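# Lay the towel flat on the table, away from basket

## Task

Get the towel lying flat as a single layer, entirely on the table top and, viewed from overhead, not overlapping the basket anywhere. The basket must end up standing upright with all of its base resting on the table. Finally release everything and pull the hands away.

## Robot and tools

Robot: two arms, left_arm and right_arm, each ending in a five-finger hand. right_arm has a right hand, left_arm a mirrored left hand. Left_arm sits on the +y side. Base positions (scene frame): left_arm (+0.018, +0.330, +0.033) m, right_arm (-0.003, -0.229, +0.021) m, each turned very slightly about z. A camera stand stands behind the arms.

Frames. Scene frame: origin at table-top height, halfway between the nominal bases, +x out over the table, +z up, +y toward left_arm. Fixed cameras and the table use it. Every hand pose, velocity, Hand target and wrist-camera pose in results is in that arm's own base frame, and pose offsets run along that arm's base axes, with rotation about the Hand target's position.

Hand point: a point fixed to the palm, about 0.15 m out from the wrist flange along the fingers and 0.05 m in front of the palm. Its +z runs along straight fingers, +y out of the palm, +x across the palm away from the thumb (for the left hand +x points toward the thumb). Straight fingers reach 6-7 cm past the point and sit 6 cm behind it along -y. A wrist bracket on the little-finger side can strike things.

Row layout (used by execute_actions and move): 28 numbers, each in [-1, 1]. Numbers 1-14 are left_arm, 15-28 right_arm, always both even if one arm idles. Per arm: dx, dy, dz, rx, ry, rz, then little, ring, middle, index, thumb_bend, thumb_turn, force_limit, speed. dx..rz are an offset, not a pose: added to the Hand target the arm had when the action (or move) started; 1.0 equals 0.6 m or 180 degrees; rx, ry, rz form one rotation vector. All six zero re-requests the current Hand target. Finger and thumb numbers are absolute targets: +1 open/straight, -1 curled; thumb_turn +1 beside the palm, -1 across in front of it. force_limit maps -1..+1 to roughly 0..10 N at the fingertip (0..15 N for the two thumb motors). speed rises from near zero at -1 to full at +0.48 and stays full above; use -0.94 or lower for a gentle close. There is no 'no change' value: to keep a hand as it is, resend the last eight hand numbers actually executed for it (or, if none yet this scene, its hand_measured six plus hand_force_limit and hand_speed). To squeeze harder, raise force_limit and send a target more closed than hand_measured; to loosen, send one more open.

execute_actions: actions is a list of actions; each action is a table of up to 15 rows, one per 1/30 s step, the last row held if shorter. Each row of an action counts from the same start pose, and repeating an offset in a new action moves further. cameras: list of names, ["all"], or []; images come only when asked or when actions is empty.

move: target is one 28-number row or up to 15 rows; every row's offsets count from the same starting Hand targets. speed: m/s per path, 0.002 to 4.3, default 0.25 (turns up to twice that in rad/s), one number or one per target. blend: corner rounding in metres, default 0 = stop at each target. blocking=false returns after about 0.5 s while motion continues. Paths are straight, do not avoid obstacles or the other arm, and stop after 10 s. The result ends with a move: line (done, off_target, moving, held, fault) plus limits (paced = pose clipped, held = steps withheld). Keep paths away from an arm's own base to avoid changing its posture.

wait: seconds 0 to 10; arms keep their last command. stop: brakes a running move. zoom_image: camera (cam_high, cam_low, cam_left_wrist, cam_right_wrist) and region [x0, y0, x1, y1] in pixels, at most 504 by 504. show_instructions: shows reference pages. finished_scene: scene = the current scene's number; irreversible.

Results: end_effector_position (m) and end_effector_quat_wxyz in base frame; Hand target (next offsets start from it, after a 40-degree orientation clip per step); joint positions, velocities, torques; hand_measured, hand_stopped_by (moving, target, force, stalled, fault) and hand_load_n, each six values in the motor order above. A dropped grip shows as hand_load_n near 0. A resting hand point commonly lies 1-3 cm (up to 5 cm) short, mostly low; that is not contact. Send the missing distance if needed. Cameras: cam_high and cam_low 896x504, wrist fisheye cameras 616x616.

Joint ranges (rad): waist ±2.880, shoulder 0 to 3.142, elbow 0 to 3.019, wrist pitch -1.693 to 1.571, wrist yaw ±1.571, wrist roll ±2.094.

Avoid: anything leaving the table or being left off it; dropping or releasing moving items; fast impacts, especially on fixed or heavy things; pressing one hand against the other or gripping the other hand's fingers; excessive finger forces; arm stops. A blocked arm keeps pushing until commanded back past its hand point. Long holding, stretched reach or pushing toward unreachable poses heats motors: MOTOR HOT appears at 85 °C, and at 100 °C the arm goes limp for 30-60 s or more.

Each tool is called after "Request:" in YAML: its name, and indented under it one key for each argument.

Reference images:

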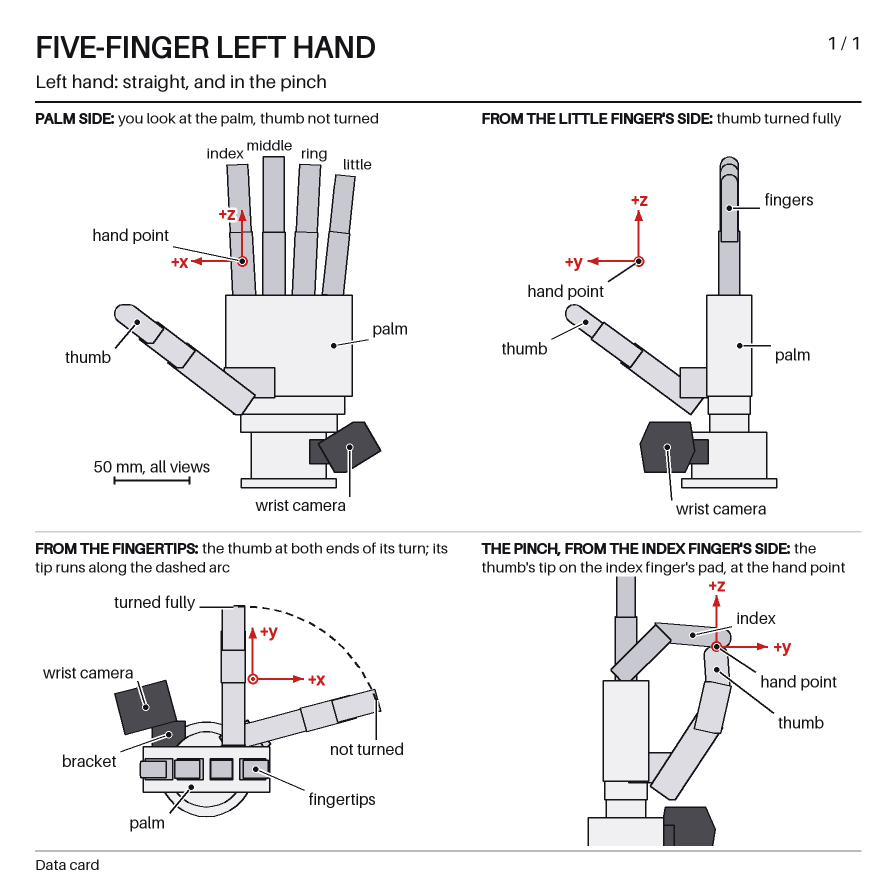

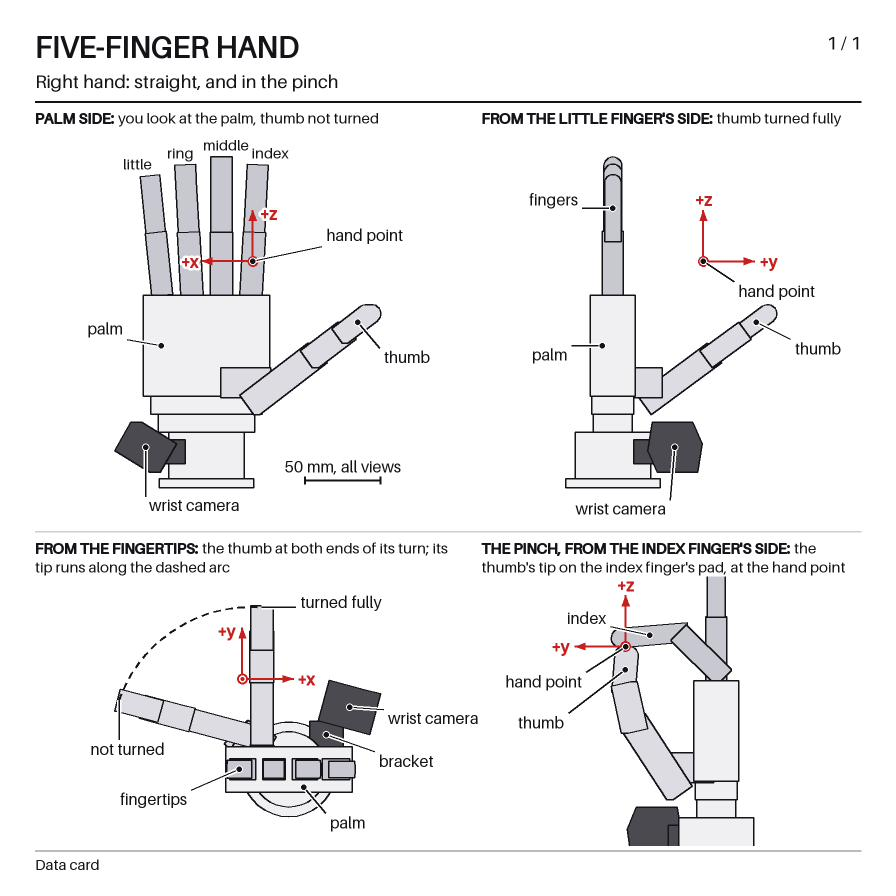

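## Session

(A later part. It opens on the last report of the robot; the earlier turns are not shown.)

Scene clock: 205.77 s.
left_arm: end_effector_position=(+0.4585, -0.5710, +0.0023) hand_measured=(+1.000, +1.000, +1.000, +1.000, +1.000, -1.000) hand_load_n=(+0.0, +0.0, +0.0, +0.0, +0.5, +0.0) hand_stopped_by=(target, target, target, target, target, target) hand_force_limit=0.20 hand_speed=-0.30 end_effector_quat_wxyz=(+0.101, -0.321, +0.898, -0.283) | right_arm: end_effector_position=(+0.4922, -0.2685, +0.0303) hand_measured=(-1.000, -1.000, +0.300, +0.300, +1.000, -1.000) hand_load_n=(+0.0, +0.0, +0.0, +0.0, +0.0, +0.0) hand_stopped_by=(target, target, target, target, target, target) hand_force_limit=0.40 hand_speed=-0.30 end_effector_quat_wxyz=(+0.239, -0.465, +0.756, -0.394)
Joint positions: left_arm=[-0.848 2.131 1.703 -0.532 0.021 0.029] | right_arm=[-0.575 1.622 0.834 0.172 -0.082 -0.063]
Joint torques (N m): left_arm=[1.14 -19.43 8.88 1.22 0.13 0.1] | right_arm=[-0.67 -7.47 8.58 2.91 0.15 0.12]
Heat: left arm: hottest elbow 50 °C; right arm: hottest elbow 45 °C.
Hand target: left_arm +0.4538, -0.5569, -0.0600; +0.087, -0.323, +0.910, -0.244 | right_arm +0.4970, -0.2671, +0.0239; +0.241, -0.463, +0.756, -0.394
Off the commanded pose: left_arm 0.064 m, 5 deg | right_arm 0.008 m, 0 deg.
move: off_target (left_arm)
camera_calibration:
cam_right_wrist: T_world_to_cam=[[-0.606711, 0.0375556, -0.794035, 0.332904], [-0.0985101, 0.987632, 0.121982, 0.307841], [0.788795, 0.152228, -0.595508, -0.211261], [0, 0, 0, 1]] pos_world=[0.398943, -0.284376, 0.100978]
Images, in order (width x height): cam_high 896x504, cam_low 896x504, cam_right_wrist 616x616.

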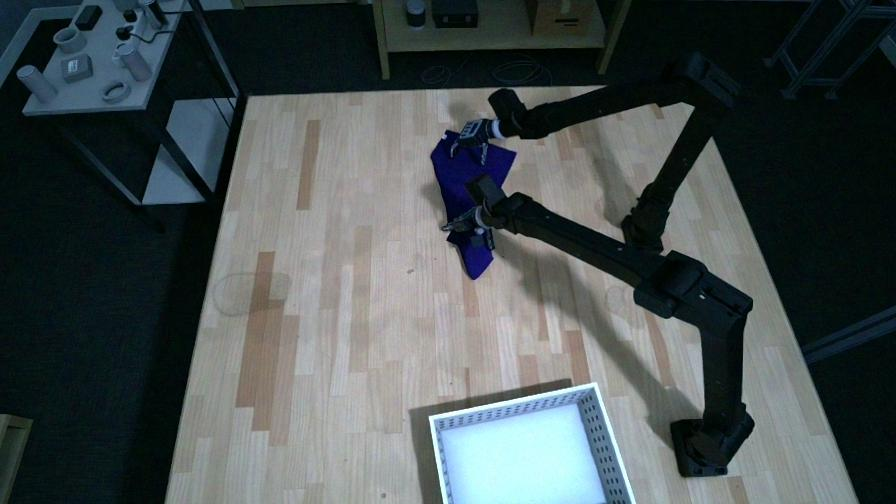

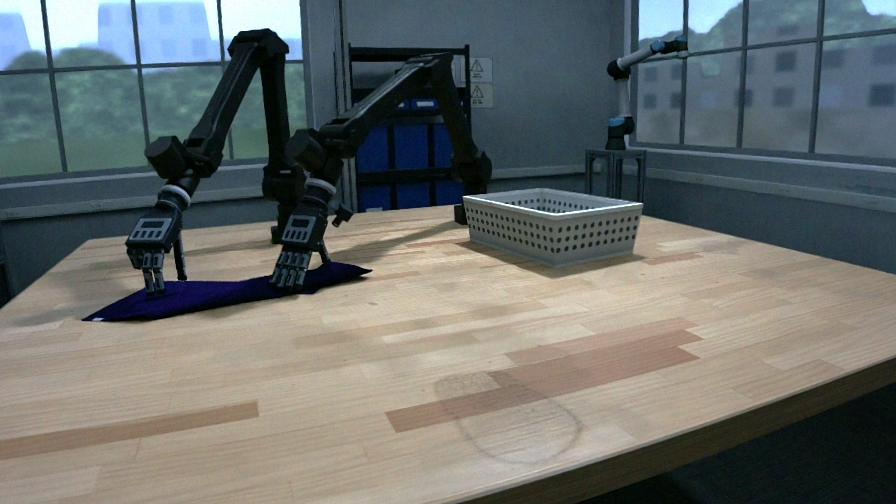

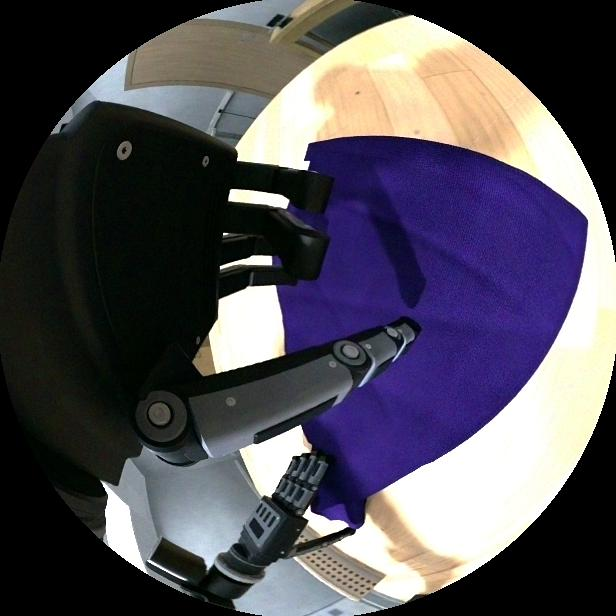

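Request:
move:
  target:
    - [0,0,0,0,0,0,1,1,1,1,1,-1,0.2,-0.3,-0.05,0,0.25,0,0,0,-1,-1,0.3,0.3,1,-1,0.4,-0.3]
    - [0.1,0.18,0,0,0,0,1,1,1,1,1,-1,0.2,-0.3,-0.1,0,0.3,0,0,0,-1,-1,0.3,0.3,1,-1,0.4,-0.3]
  speed: 0.12
  blend: 0.03
  cameras: ["cam_high","cam_low"]

Scene clock: 214.03 s.
left_arm: end_effector_position=(+0.5189, -0.4863, -0.0026) hand_measured=(+1.000, +1.000, +1.000, +1.000, +1.000, -1.000) hand_load_n=(+0.0, +0.0, +0.5, +0.0, +0.0, +0.0) hand_stopped_by=(target, target, target, target, target, target) hand_force_limit=0.20 hand_speed=-0.30 end_effector_quat_wxyz=(+0.099, -0.309, +0.898, -0.297) | right_arm: end_effector_position=(+0.4295, -0.2533, +0.1739) hand_measured=(-1.000, -1.000, +0.300, +0.300, +1.000, -1.000) hand_load_n=(+0.0, +0.0, +0.0, +0.0, +0.0, +0.0) hand_stopped_by=(target, target, target, target, target, target) hand_force_limit=0.40 hand_speed=-0.30 end_effector_quat_wxyz=(+0.236, -0.468, +0.765, -0.373)
Joint positions: left_arm=[-0.688 2.091 1.613 -0.469 0.135 0.178] | right_arm=[-0.637 1.25 0.915 -0.328 -0.142 -0.095]
Joint torques (N m): left_arm=[2.78 -20.66 6.5 0.36 -0.6 0.17] | right_arm=[-2.37 -6.89 15.13 1.24 -0.14 0]
Heat: left arm: hottest elbow 49 °C; right arm: hottest elbow 45 °C.
Hand target: left_arm +0.5139, -0.4488, -0.0599; +0.087, -0.323, +0.910, -0.244 | right_arm +0.4370, -0.2670, +0.2038; +0.241, -0.463, +0.756, -0.394
Off the commanded pose: left_arm 0.069 m, 7 deg | right_arm 0.034 m, 3 deg.
move: off_target (left_arm, right_arm)
Images, in order (width x height): cam_high 896x504, cam_low 896x504.

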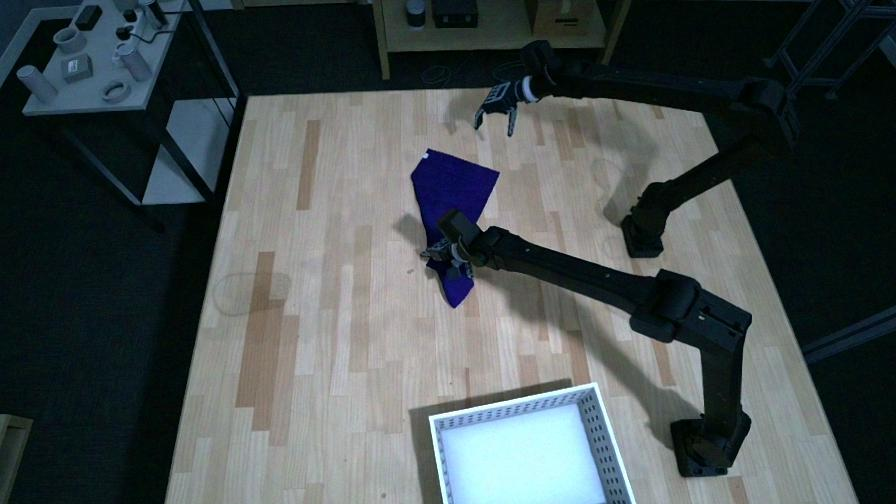

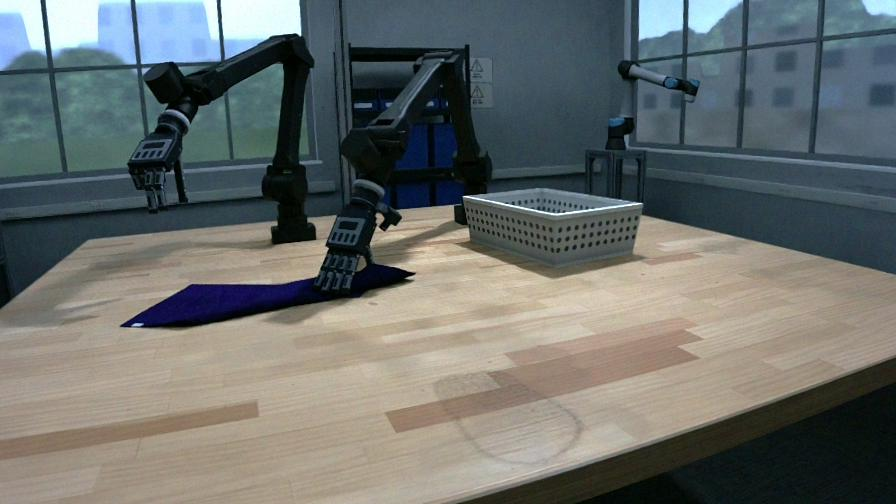

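Request:
move:
  target:
    - [0.08,0.22,0,0,0,0,1,1,1,1,1,-1,0.2,-0.3,0.05,0,0.0,0,0,0,-1,-1,0.3,0.3,1,-1,0.4,-0.3]
  speed: 0.12
  cameras: ["all"]

Request:
zoom_image:
  camera: "cam_high"
  region: [360, 140, 540, 360]

Scene clock: 216.40 s.
left_arm: end_effector_position=(+0.5755, -0.3532, -0.0038) hand_measured=(+1.000, +1.000, +1.000, +1.000, +1.000, -1.000) hand_load_n=(+0.0, +0.0, +1.0, +0.0, +0.0, +0.0) hand_stopped_by=(target, target, target, target, target, target) hand_force_limit=0.20 hand_speed=-0.30 end_effector_quat_wxyz=(+0.109, -0.305, +0.899, -0.295) | right_arm: end_effector_position=(+0.4490, -0.2628, +0.1878) hand_measured=(-1.000, -1.000, +0.300, +0.300, +1.000, -1.000) hand_load_n=(+0.0, +0.0, +0.0, +0.0, +0.0, +0.0) hand_stopped_by=(target, target, target, target, target, target) hand_force_limit=0.40 hand_speed=-0.30 end_effector_quat_wxyz=(+0.234, -0.464, +0.762, -0.385)
Joint positions: left_arm=[-0.47 2.03 1.51 -0.453 0.246 0.372] | right_arm=[-0.62 1.284 0.973 -0.328 -0.114 -0.085]
Joint torques (N m): left_arm=[2.9 -19.31 6.45 0.14 -0.73 0.2] | right_arm=[-0.21 -5.01 15.19 1.74 0.16 0.11]
Heat: left arm: hottest elbow 48 °C; right arm: hottest elbow 46 °C.
Hand target: left_arm +0.5619, -0.3168, -0.0599; +0.087, -0.322, +0.910, -0.244 | right_arm +0.4670, -0.2672, +0.2039; +0.241, -0.463, +0.756, -0.394
Off the commanded pose: left_arm 0.068 m, 7 deg | right_arm 0.024 m, 1 deg.
move: off_target (left_arm, right_arm)
camera_calibration:
cam_left_wrist: T_world_to_cam=[[0.218888, -0.779461, 0.586966, -0.397115], [-0.961173, -0.0686522, 0.267268, 0.527263], [-0.168029, -0.622678, -0.764224, -0.011375], [0, 0, 0, 1]] pos_world=[0.591804, -0.280421, 0.0834787]
cam_right_wrist: T_world_to_cam=[[-0.620078, 0.0516361, -0.782839, 0.43912], [-0.0898769, 0.986587, 0.136266, 0.271798], [0.779375, 0.154854, -0.60712, -0.077154], [0, 0, 0, 1]] pos_world=[0.356849, -0.278879, 0.259882]

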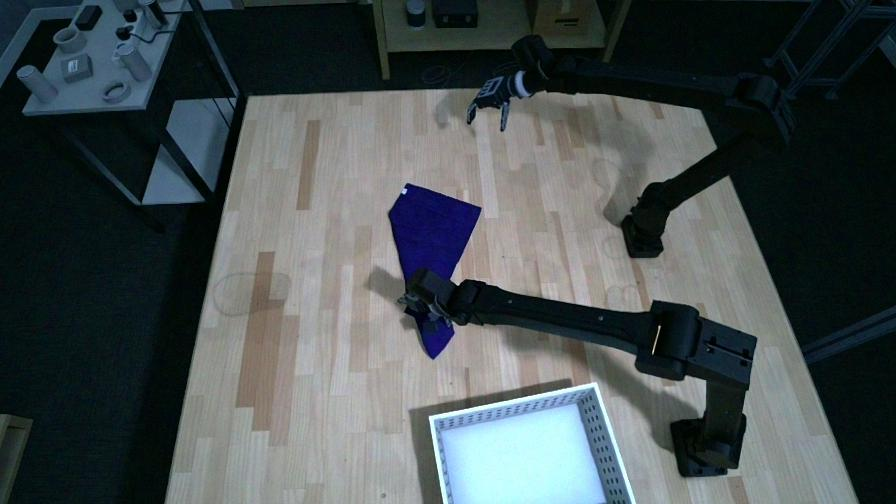

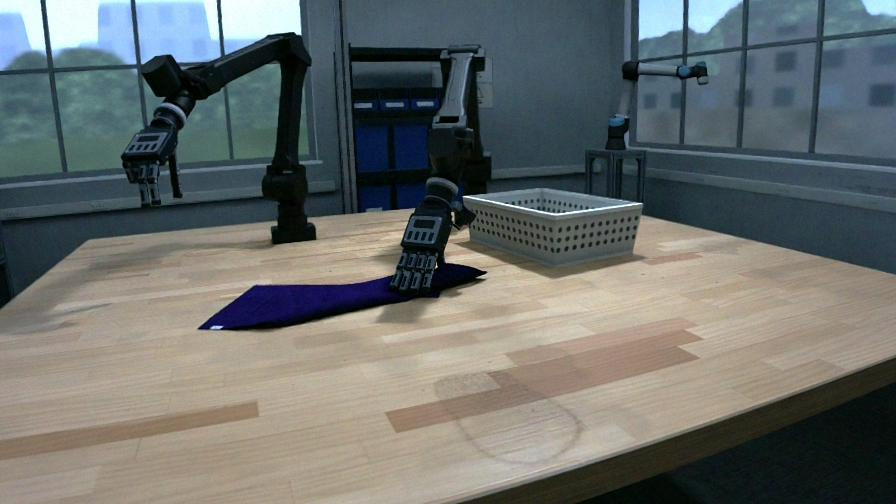

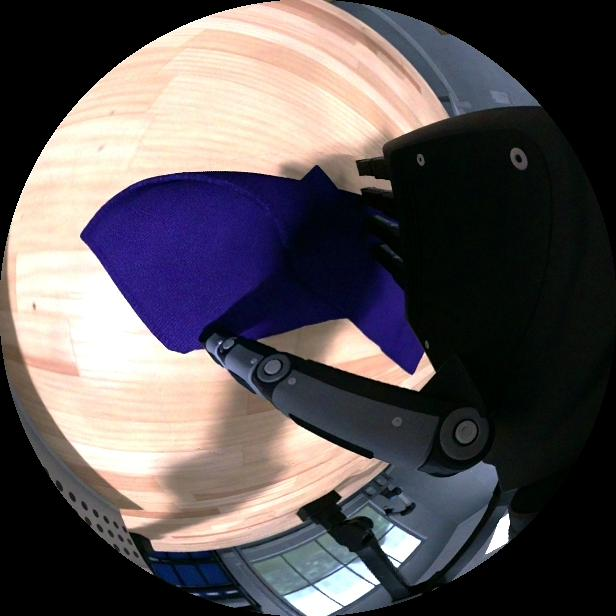

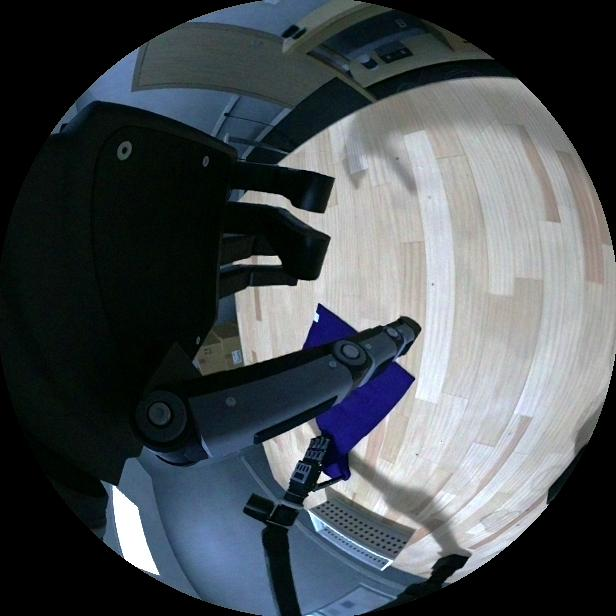

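Scaled by 2.291 from the camera's 896x504 image, which has a finer 1280x720 frame.

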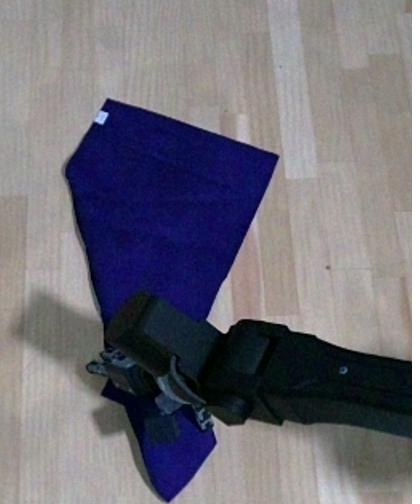

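Request:
move:
  target:
    - [0,0,0,0,0,0,1,1,1,1,1,-1,0.2,-0.3,0.0233,0.367,-0.12,0.0490,0.1305,0.0712,1,1,1,1,1,-1,0.4,-0.3]
  speed: 0.2
  cameras: ["cam_high","cam_low"]

Scene clock: 228.70 s.
left_arm: end_effector_position=(+0.5755, -0.3532, -0.0038) hand_measured=(+1.000, +1.000, +1.000, +1.000, +1.000, -1.000) hand_load_n=(+0.0, +0.0, +1.0, +0.0, +0.0, +0.0) hand_stopped_by=(target, target, target, target, target, target) hand_force_limit=0.20 hand_speed=-0.30 end_effector_quat_wxyz=(+0.109, -0.304, +0.899, -0.295) | right_arm: end_effector_position=(+0.4659, -0.0469, +0.1217) hand_measured=(+1.000, +1.000, +1.000, +1.000, +1.000, -1.000) hand_load_n=(+0.0, +0.0, +0.0, +0.0, +0.0, +0.0) hand_stopped_by=(target, target, target, target, target, target) hand_force_limit=0.40 hand_speed=-0.30 end_effector_quat_wxyz=(+0.156, -0.597, +0.761, -0.200)
Joint positions: left_arm=[-0.47 2.03 1.51 -0.453 0.246 0.372] | right_arm=[-0.157 1.407 1.059 -0.712 0.043 0.073]
Joint torques (N m): left_arm=[2.84 -19.49 6.42 0.2 -0.74 0.21] | right_arm=[-0.32 -5.89 14.09 1.01 0.27 0.13]
Heat: left arm: hottest elbow 47 °C; right arm: hottest elbow 49 °C.
Hand target: left_arm +0.5619, -0.3168, -0.0599; +0.087, -0.323, +0.910, -0.244 | right_arm +0.4810, -0.0469, +0.1320; +0.159, -0.595, +0.761, -0.204
Off the commanded pose: left_arm 0.068 m, 7 deg | right_arm 0.018 m, 1 deg.
move: off_target (left_arm, right_arm)
Images, in order (width x height): cam_high 896x504, cam_low 896x504.

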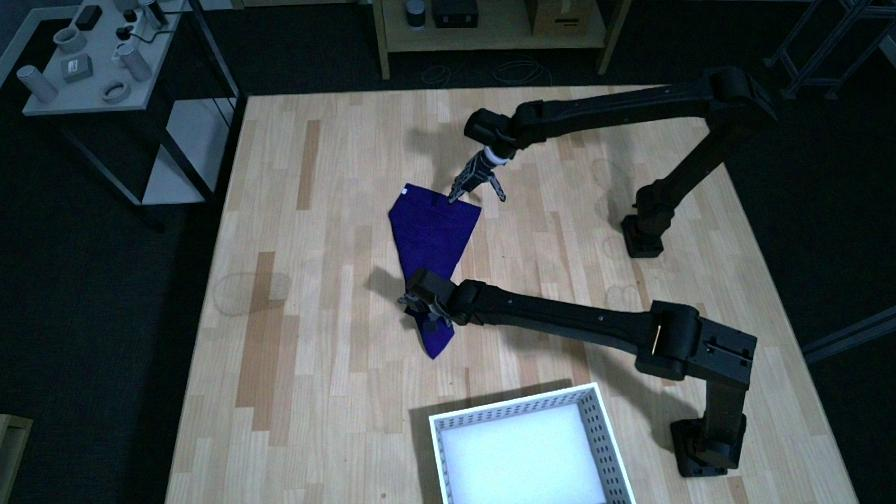

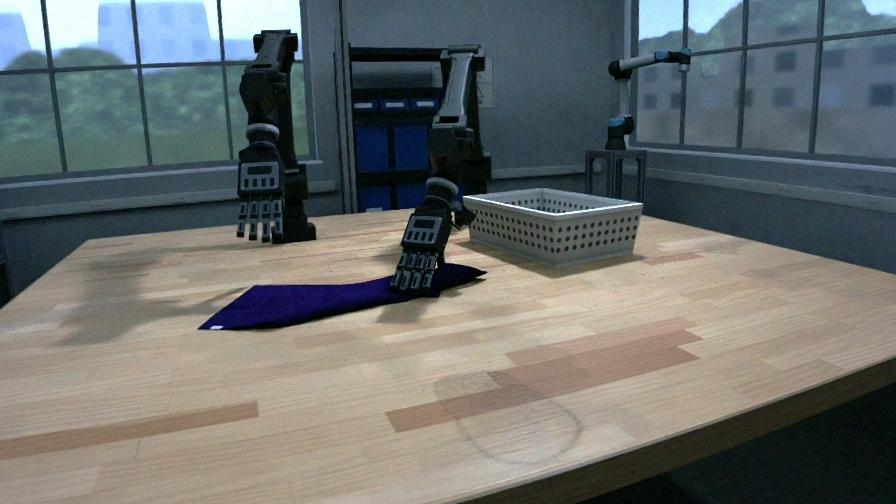

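Request:
move:
  target:
    - [0,0,0,0,0,0,1,1,1,1,1,-1,0.2,-0.3,0,0,-0.303,0,0,0,1,1,1,1,1,-1,0.4,-0.3]
    - [0.123,-0.107,0,0,0,0,1,1,1,1,1,-1,0.2,-0.3,-0.1005,0.1153,-0.303,0,0,0,1,1,1,1,1,-1,0.4,-0.3]
    - [0.187,-0.22,0,0,0,0,1,1,1,1,1,-1,0.2,-0.3,-0.156,0.302,-0.303,0,0,0,1,1,1,1,1,-1,0.4,-0.3]
  speed: 0.12
  blend: [0, 0.03, 0]
  cameras: ["all"]

Scene clock: 234.73 s.
left_arm: end_effector_position=(+0.6819, -0.4379, +0.0046) hand_measured=(+1.000, +1.000, +1.000, +1.000, +1.000, -1.000) hand_load_n=(+0.0, +0.5, +0.0, -2.5, +0.0, +0.0) hand_stopped_by=(target, target, target, target, target, target) hand_force_limit=0.20 hand_speed=-0.30 end_effector_quat_wxyz=(+0.113, -0.310, +0.904, -0.271) | right_arm: end_effector_position=(+0.4429, +0.1194, -0.0013) hand_measured=(+1.000, +1.000, +1.000, +1.000, +1.000, -1.000) hand_load_n=(+0.0, +0.0, +1.5, +0.0, +0.0, +0.0) hand_stopped_by=(target, target, target, target, target, target) hand_force_limit=0.40 hand_speed=-0.30 end_effector_quat_wxyz=(+0.221, -0.548, +0.767, -0.250)
Joint positions: left_arm=[-0.516 2.406 2.218 -0.812 0.183 0.341] | right_arm=[0.276 1.485 0.708 -0.175 0.308 0.506]
Joint torques (N m): left_arm=[-0.56 -21.95 13.44 0.79 -0.17 -0.32] | right_arm=[2.02 -3.14 4.49 -1.55 -1.16 0.04]
Heat: left arm: hottest elbow 47 °C; right arm: hottest elbow 48 °C.
Hand target: left_arm +0.6741, -0.4489, -0.0598; +0.087, -0.323, +0.910, -0.244 | right_arm +0.3874, +0.1343, -0.0498; +0.159, -0.594, +0.761, -0.204
Off the commanded pose: left_arm 0.066 m, 5 deg | right_arm 0.075 m, 10 deg.
move: off_target (left_arm, right_arm)
camera_calibration:
cam_left_wrist: T_world_to_cam=[[0.237004, -0.803384, 0.546263, -0.514049], [-0.956639, -0.0949893, 0.275351, 0.606768], [-0.169324, -0.587836, -0.791061, -0.023529], [0, 0, 0, 1]] pos_world=[0.698306, -0.369173, 0.0951187]
cam_right_wrist: T_world_to_cam=[[-0.779255, 0.038272, -0.625537, 0.33994], [-0.212859, 0.922634, 0.321616, -0.0176425], [0.589451, 0.383772, -0.710821, -0.189683], [0, 0, 0, 1]] pos_world=[0.372953, 0.0760624, 0.0834888]

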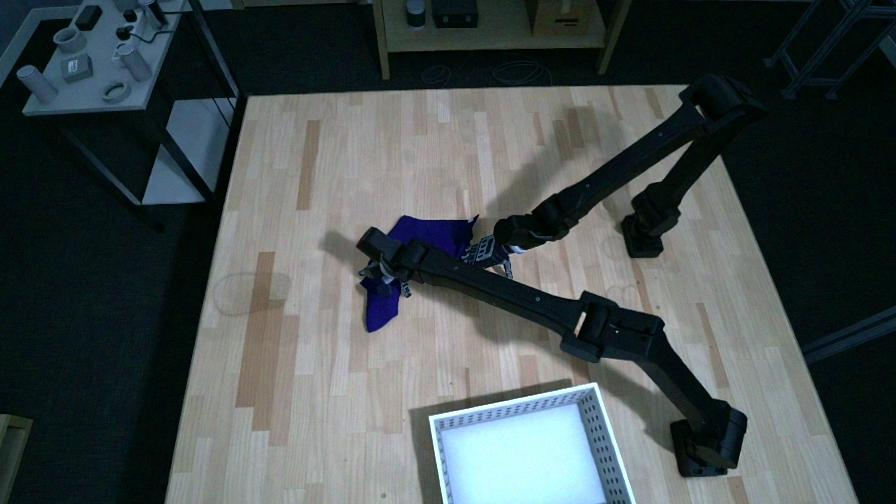

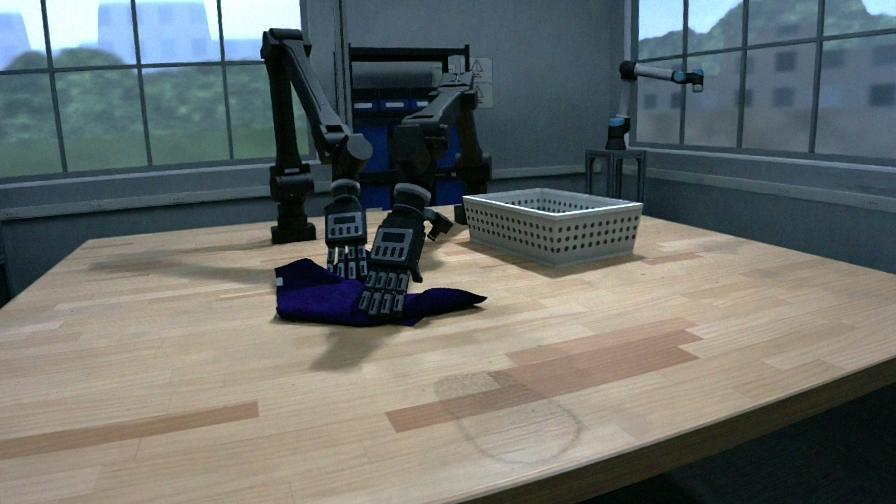

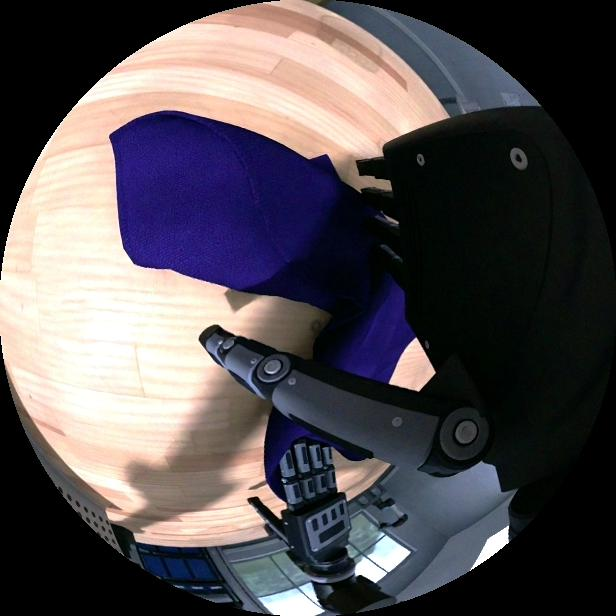

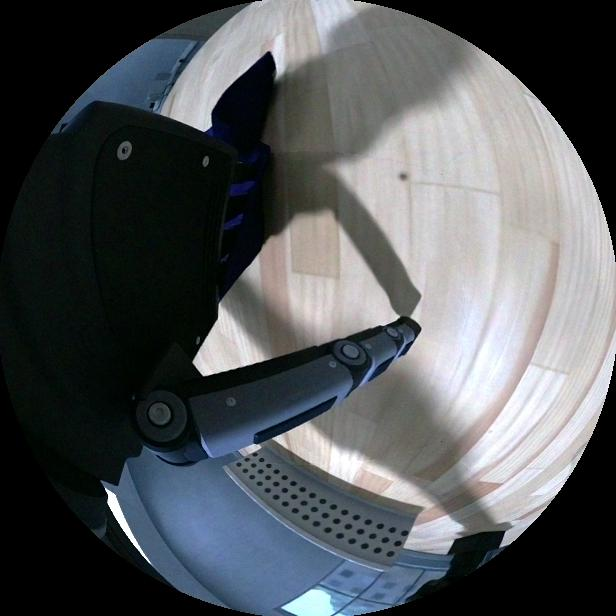

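Request:
move:
  target:
    - [0,0,0.15,0,0,0,1,1,1,1,1,-1,0.2,-0.3,0.0,0,0.1,0,0,0,1,1,1,1,1,-1,0.4,-0.3]
    - [-0.25,0.25,0.4,0,0,0,1,1,1,1,1,-1,0.2,-0.3,-0.2,-0.2,0.35,0,0,0,1,1,1,1,1,-1,0.4,-0.3]
  speed: 0.25
  blend: 0.03
  cameras: ["all"]

Request:
zoom_image:
  camera: "cam_high"
  region: [320, 180, 520, 360]

Request:
zoom_image:
  camera: "cam_low"
  region: [220, 200, 540, 380]

Scene clock: 238.00 s.
left_arm: end_effector_position=(+0.5236, -0.3050, +0.1779) hand_measured=(+1.000, +1.000, +1.000, +1.000, +1.000, -1.000) hand_load_n=(-0.5, +0.0, +0.0, +0.0, +0.0, +0.0) hand_stopped_by=(target, target, target, target, target, target) hand_force_limit=0.20 hand_speed=-0.30 end_effector_quat_wxyz=(+0.086, -0.325, +0.909, -0.245) | right_arm: end_effector_position=(+0.2560, +0.0178, +0.1351) hand_measured=(+1.000, +1.000, +1.000, +1.000, +1.000, -1.000) hand_load_n=(+0.0, -0.5, +0.0, +0.0, +0.0, +0.0) hand_stopped_by=(target, target, target, target, target, target) hand_force_limit=0.40 hand_speed=-0.30 end_effector_quat_wxyz=(+0.143, -0.601, +0.763, -0.190)
Joint positions: left_arm=[-0.448 1.768 1.645 -0.964 0.216 0.382] | right_arm=[-0.005 0.782 0.667 -0.988 0.116 0.205]
Joint torques (N m): left_arm=[1.38 -21.48 10.78 0.66 0.28 0.13] | right_arm=[-3.25 -1.61 14.91 0.61 0 -0.02]
Heat: left arm: hottest elbow 47 °C; right arm: hottest elbow 47 °C.
Hand target: left_arm +0.5241, -0.2991, +0.1801; +0.087, -0.322, +0.910, -0.244 | right_arm +0.2674, +0.0143, +0.1601; +0.159, -0.595, +0.761, -0.204
Off the commanded pose: left_arm 0.007 m, 0 deg | right_arm 0.028 m, 3 deg.
move: off_target (right_arm)
camera_calibration:
cam_left_wrist: T_world_to_cam=[[0.288923, -0.814363, 0.503324, -0.487309], [-0.932124, -0.119395, 0.34189, 0.38821], [-0.218329, -0.567941, -0.793584, 0.197], [0, 0, 0, 1]] pos_world=[0.545666, -0.238612, 0.268885]
cam_right_wrist: T_world_to_cam=[[-0.893455, -0.0319398, -0.448015, 0.289947], [-0.207718, 0.913775, 0.349097, -0.0124338], [0.398235, 0.404963, -0.823052, 0.120183], [0, 0, 0, 1]] pos_world=[0.208611, -0.0280471, 0.233158]

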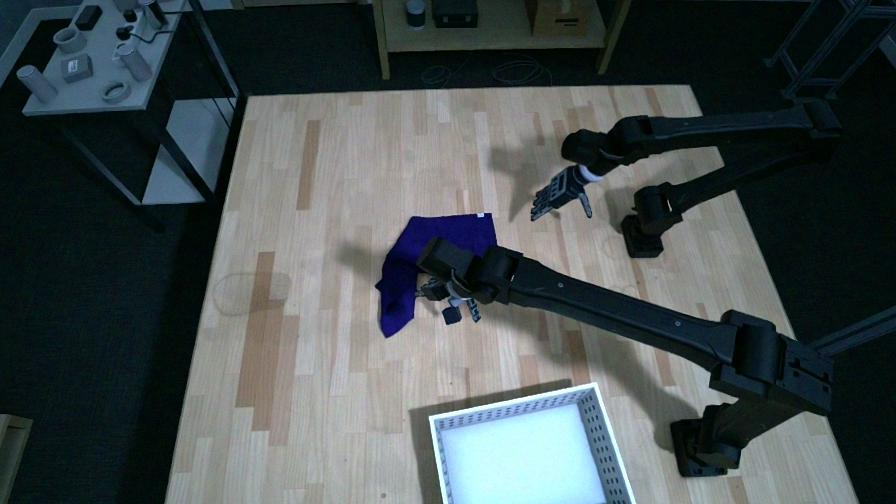

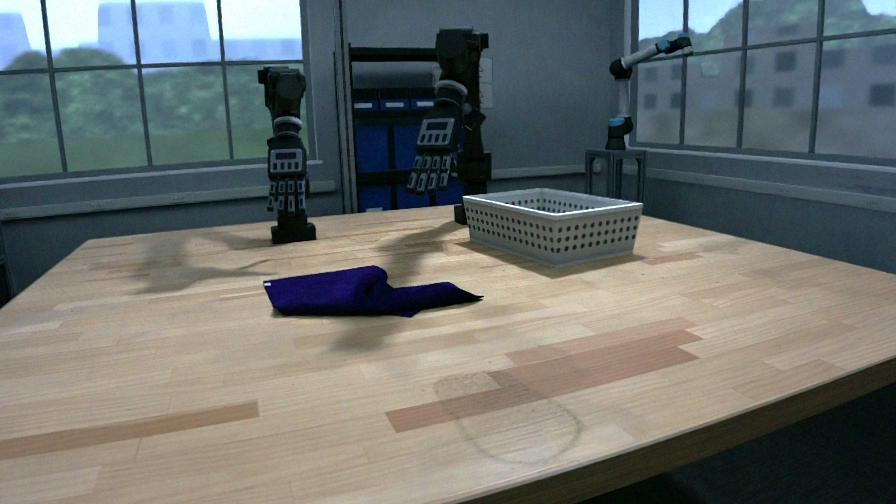

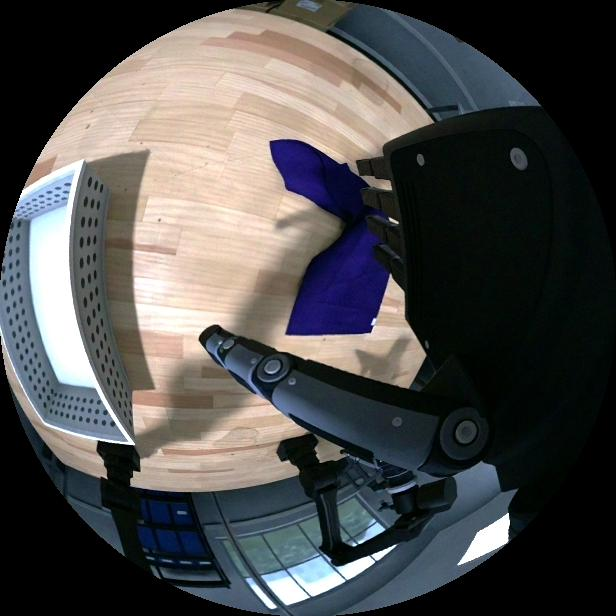

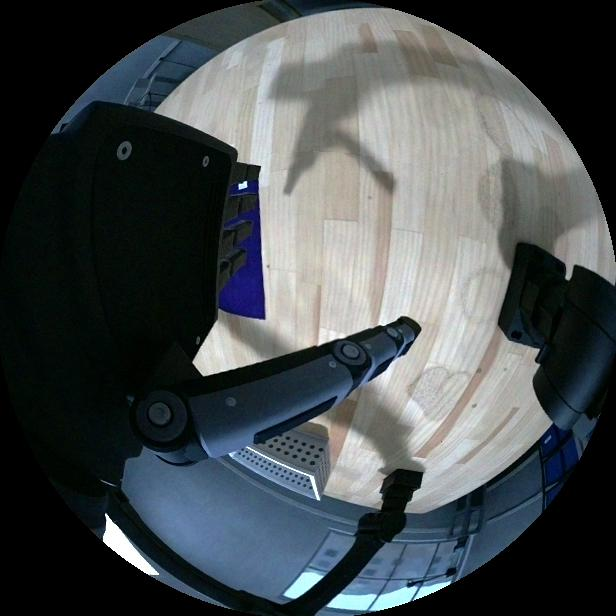

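Scaled by 2.520 from the camera's 896x504 image, which has a finer 1280x720 frame.

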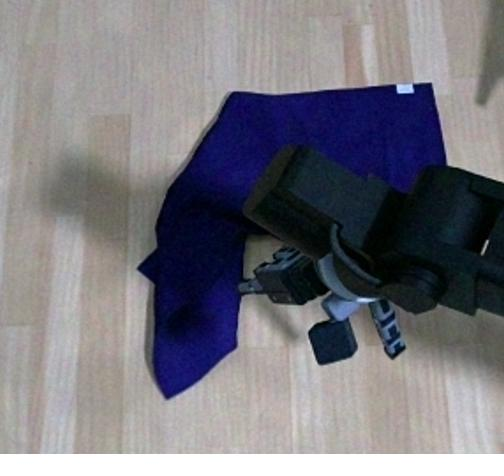

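Scaled by 1.575 from the camera's 896x504 image, which has a finer 1280x720 frame.

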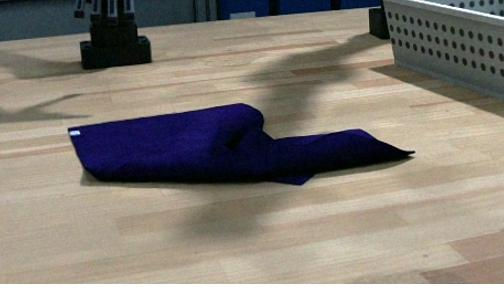

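Request:
move:
  target:
    - [-0.35,0.35,0.15,0,0,0,1,1,1,1,1,-1,0.2,-0.3,0,0,0,0,0,0,1,1,1,1,1,-1,0.4,-0.3]
  speed: 0.35
  cameras: ["all"]

Request:
zoom_image:
  camera: "cam_high"
  region: [350, 180, 530, 360]

Scene clock: 240.50 s.
left_arm: end_effector_position=(+0.3147, -0.0929, +0.2712) hand_measured=(+1.000, +1.000, +1.000, +1.000, +1.000, -1.000) hand_load_n=(+0.0, +0.0, +0.0, +0.0, +0.0, +0.5) hand_stopped_by=(target, target, target, target, target, target) hand_force_limit=0.20 hand_speed=-0.30 end_effector_quat_wxyz=(+0.089, -0.324, +0.909, -0.246) | right_arm: end_effector_position=(+0.2560, +0.0178, +0.1351) hand_measured=(+1.000, +1.000, +1.000, +1.000, +1.000, -1.000) hand_load_n=(+0.0, +0.0, +0.0, +0.0, +0.0, +0.0) hand_stopped_by=(target, target, target, target, target, target) hand_force_limit=0.40 hand_speed=-0.30 end_effector_quat_wxyz=(+0.143, -0.601, +0.763, -0.190)
Joint positions: left_arm=[-0.121 1.079 1.187 -1.278 0.356 0.693] | right_arm=[-0.005 0.782 0.667 -0.988 0.116 0.204]
Joint torques (N m): left_arm=[1.49 -8.41 10.78 0.54 0.39 0.12] | right_arm=[-2.37 -0.85 14.95 0.92 -0.03 0]
Heat: left arm: hottest elbow 47 °C; right arm: hottest elbow 47 °C.
Hand target: left_arm +0.3141, -0.0890, +0.2702; +0.087, -0.323, +0.910, -0.244 | right_arm +0.2674, +0.0143, +0.1602; +0.159, -0.595, +0.761, -0.204
Off the commanded pose: left_arm 0.004 m, 0 deg | right_arm 0.028 m, 3 deg.
move: off_target (right_arm)
camera_calibration:
cam_left_wrist: T_world_to_cam=[[0.284498, -0.814972, 0.504858, -0.300383], [-0.934431, -0.118049, 0.336011, 0.189367], [-0.214241, -0.567349, -0.79512, 0.345181], [0, 0, 0, 1]] pos_world=[0.336361, -0.0266111, 0.362482]
cam_right_wrist: T_world_to_cam=[[-0.893497, -0.0322356, -0.447912, 0.289923], [-0.207922, 0.913765, 0.349001, -0.0123691], [0.398036, 0.404962, -0.823148, 0.120247], [0, 0, 0, 1]] pos_world=[0.208611, -0.028047, 0.233158]

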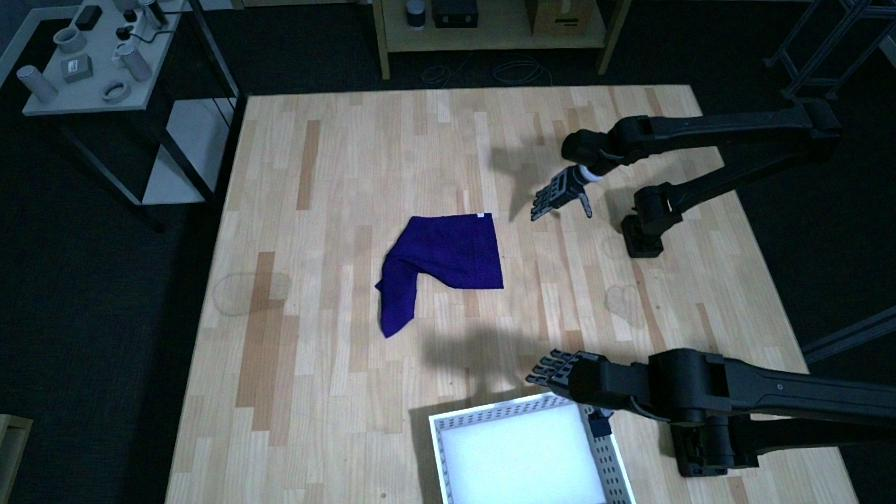

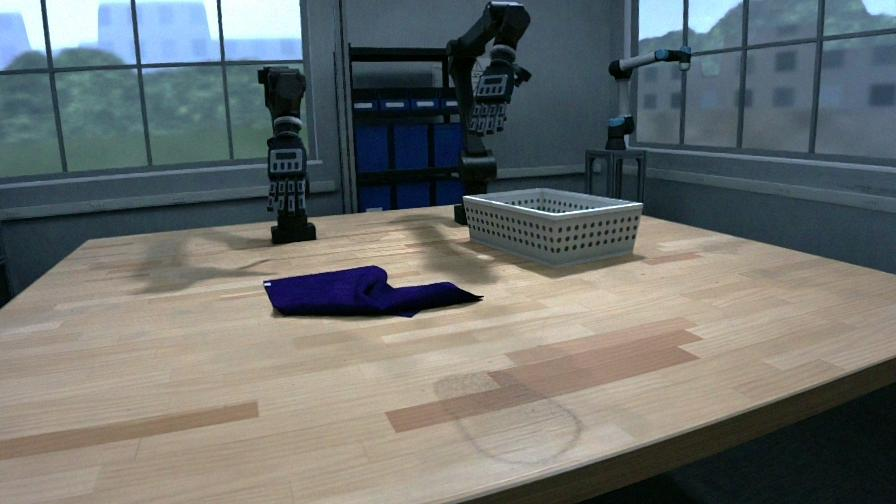

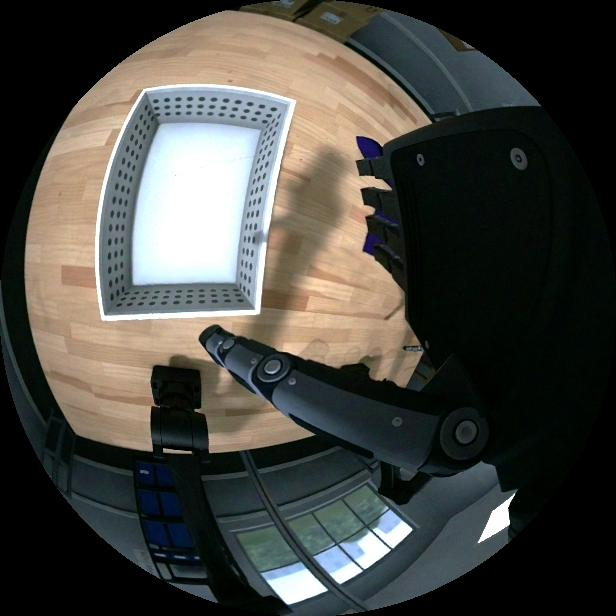

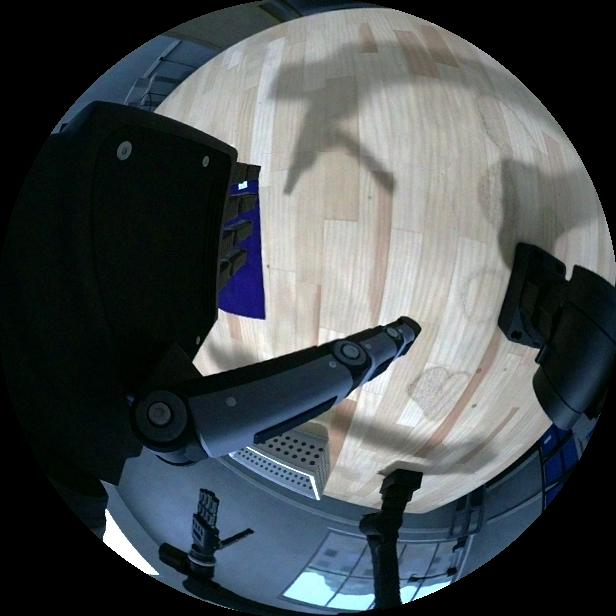

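Scaled by 2.800 from the camera's 896x504 image, which has a finer 1280x720 frame.

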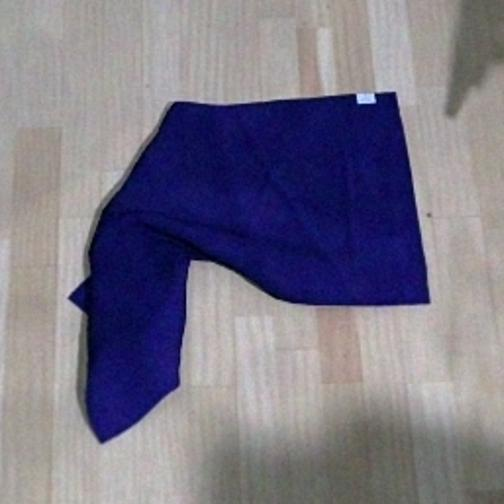

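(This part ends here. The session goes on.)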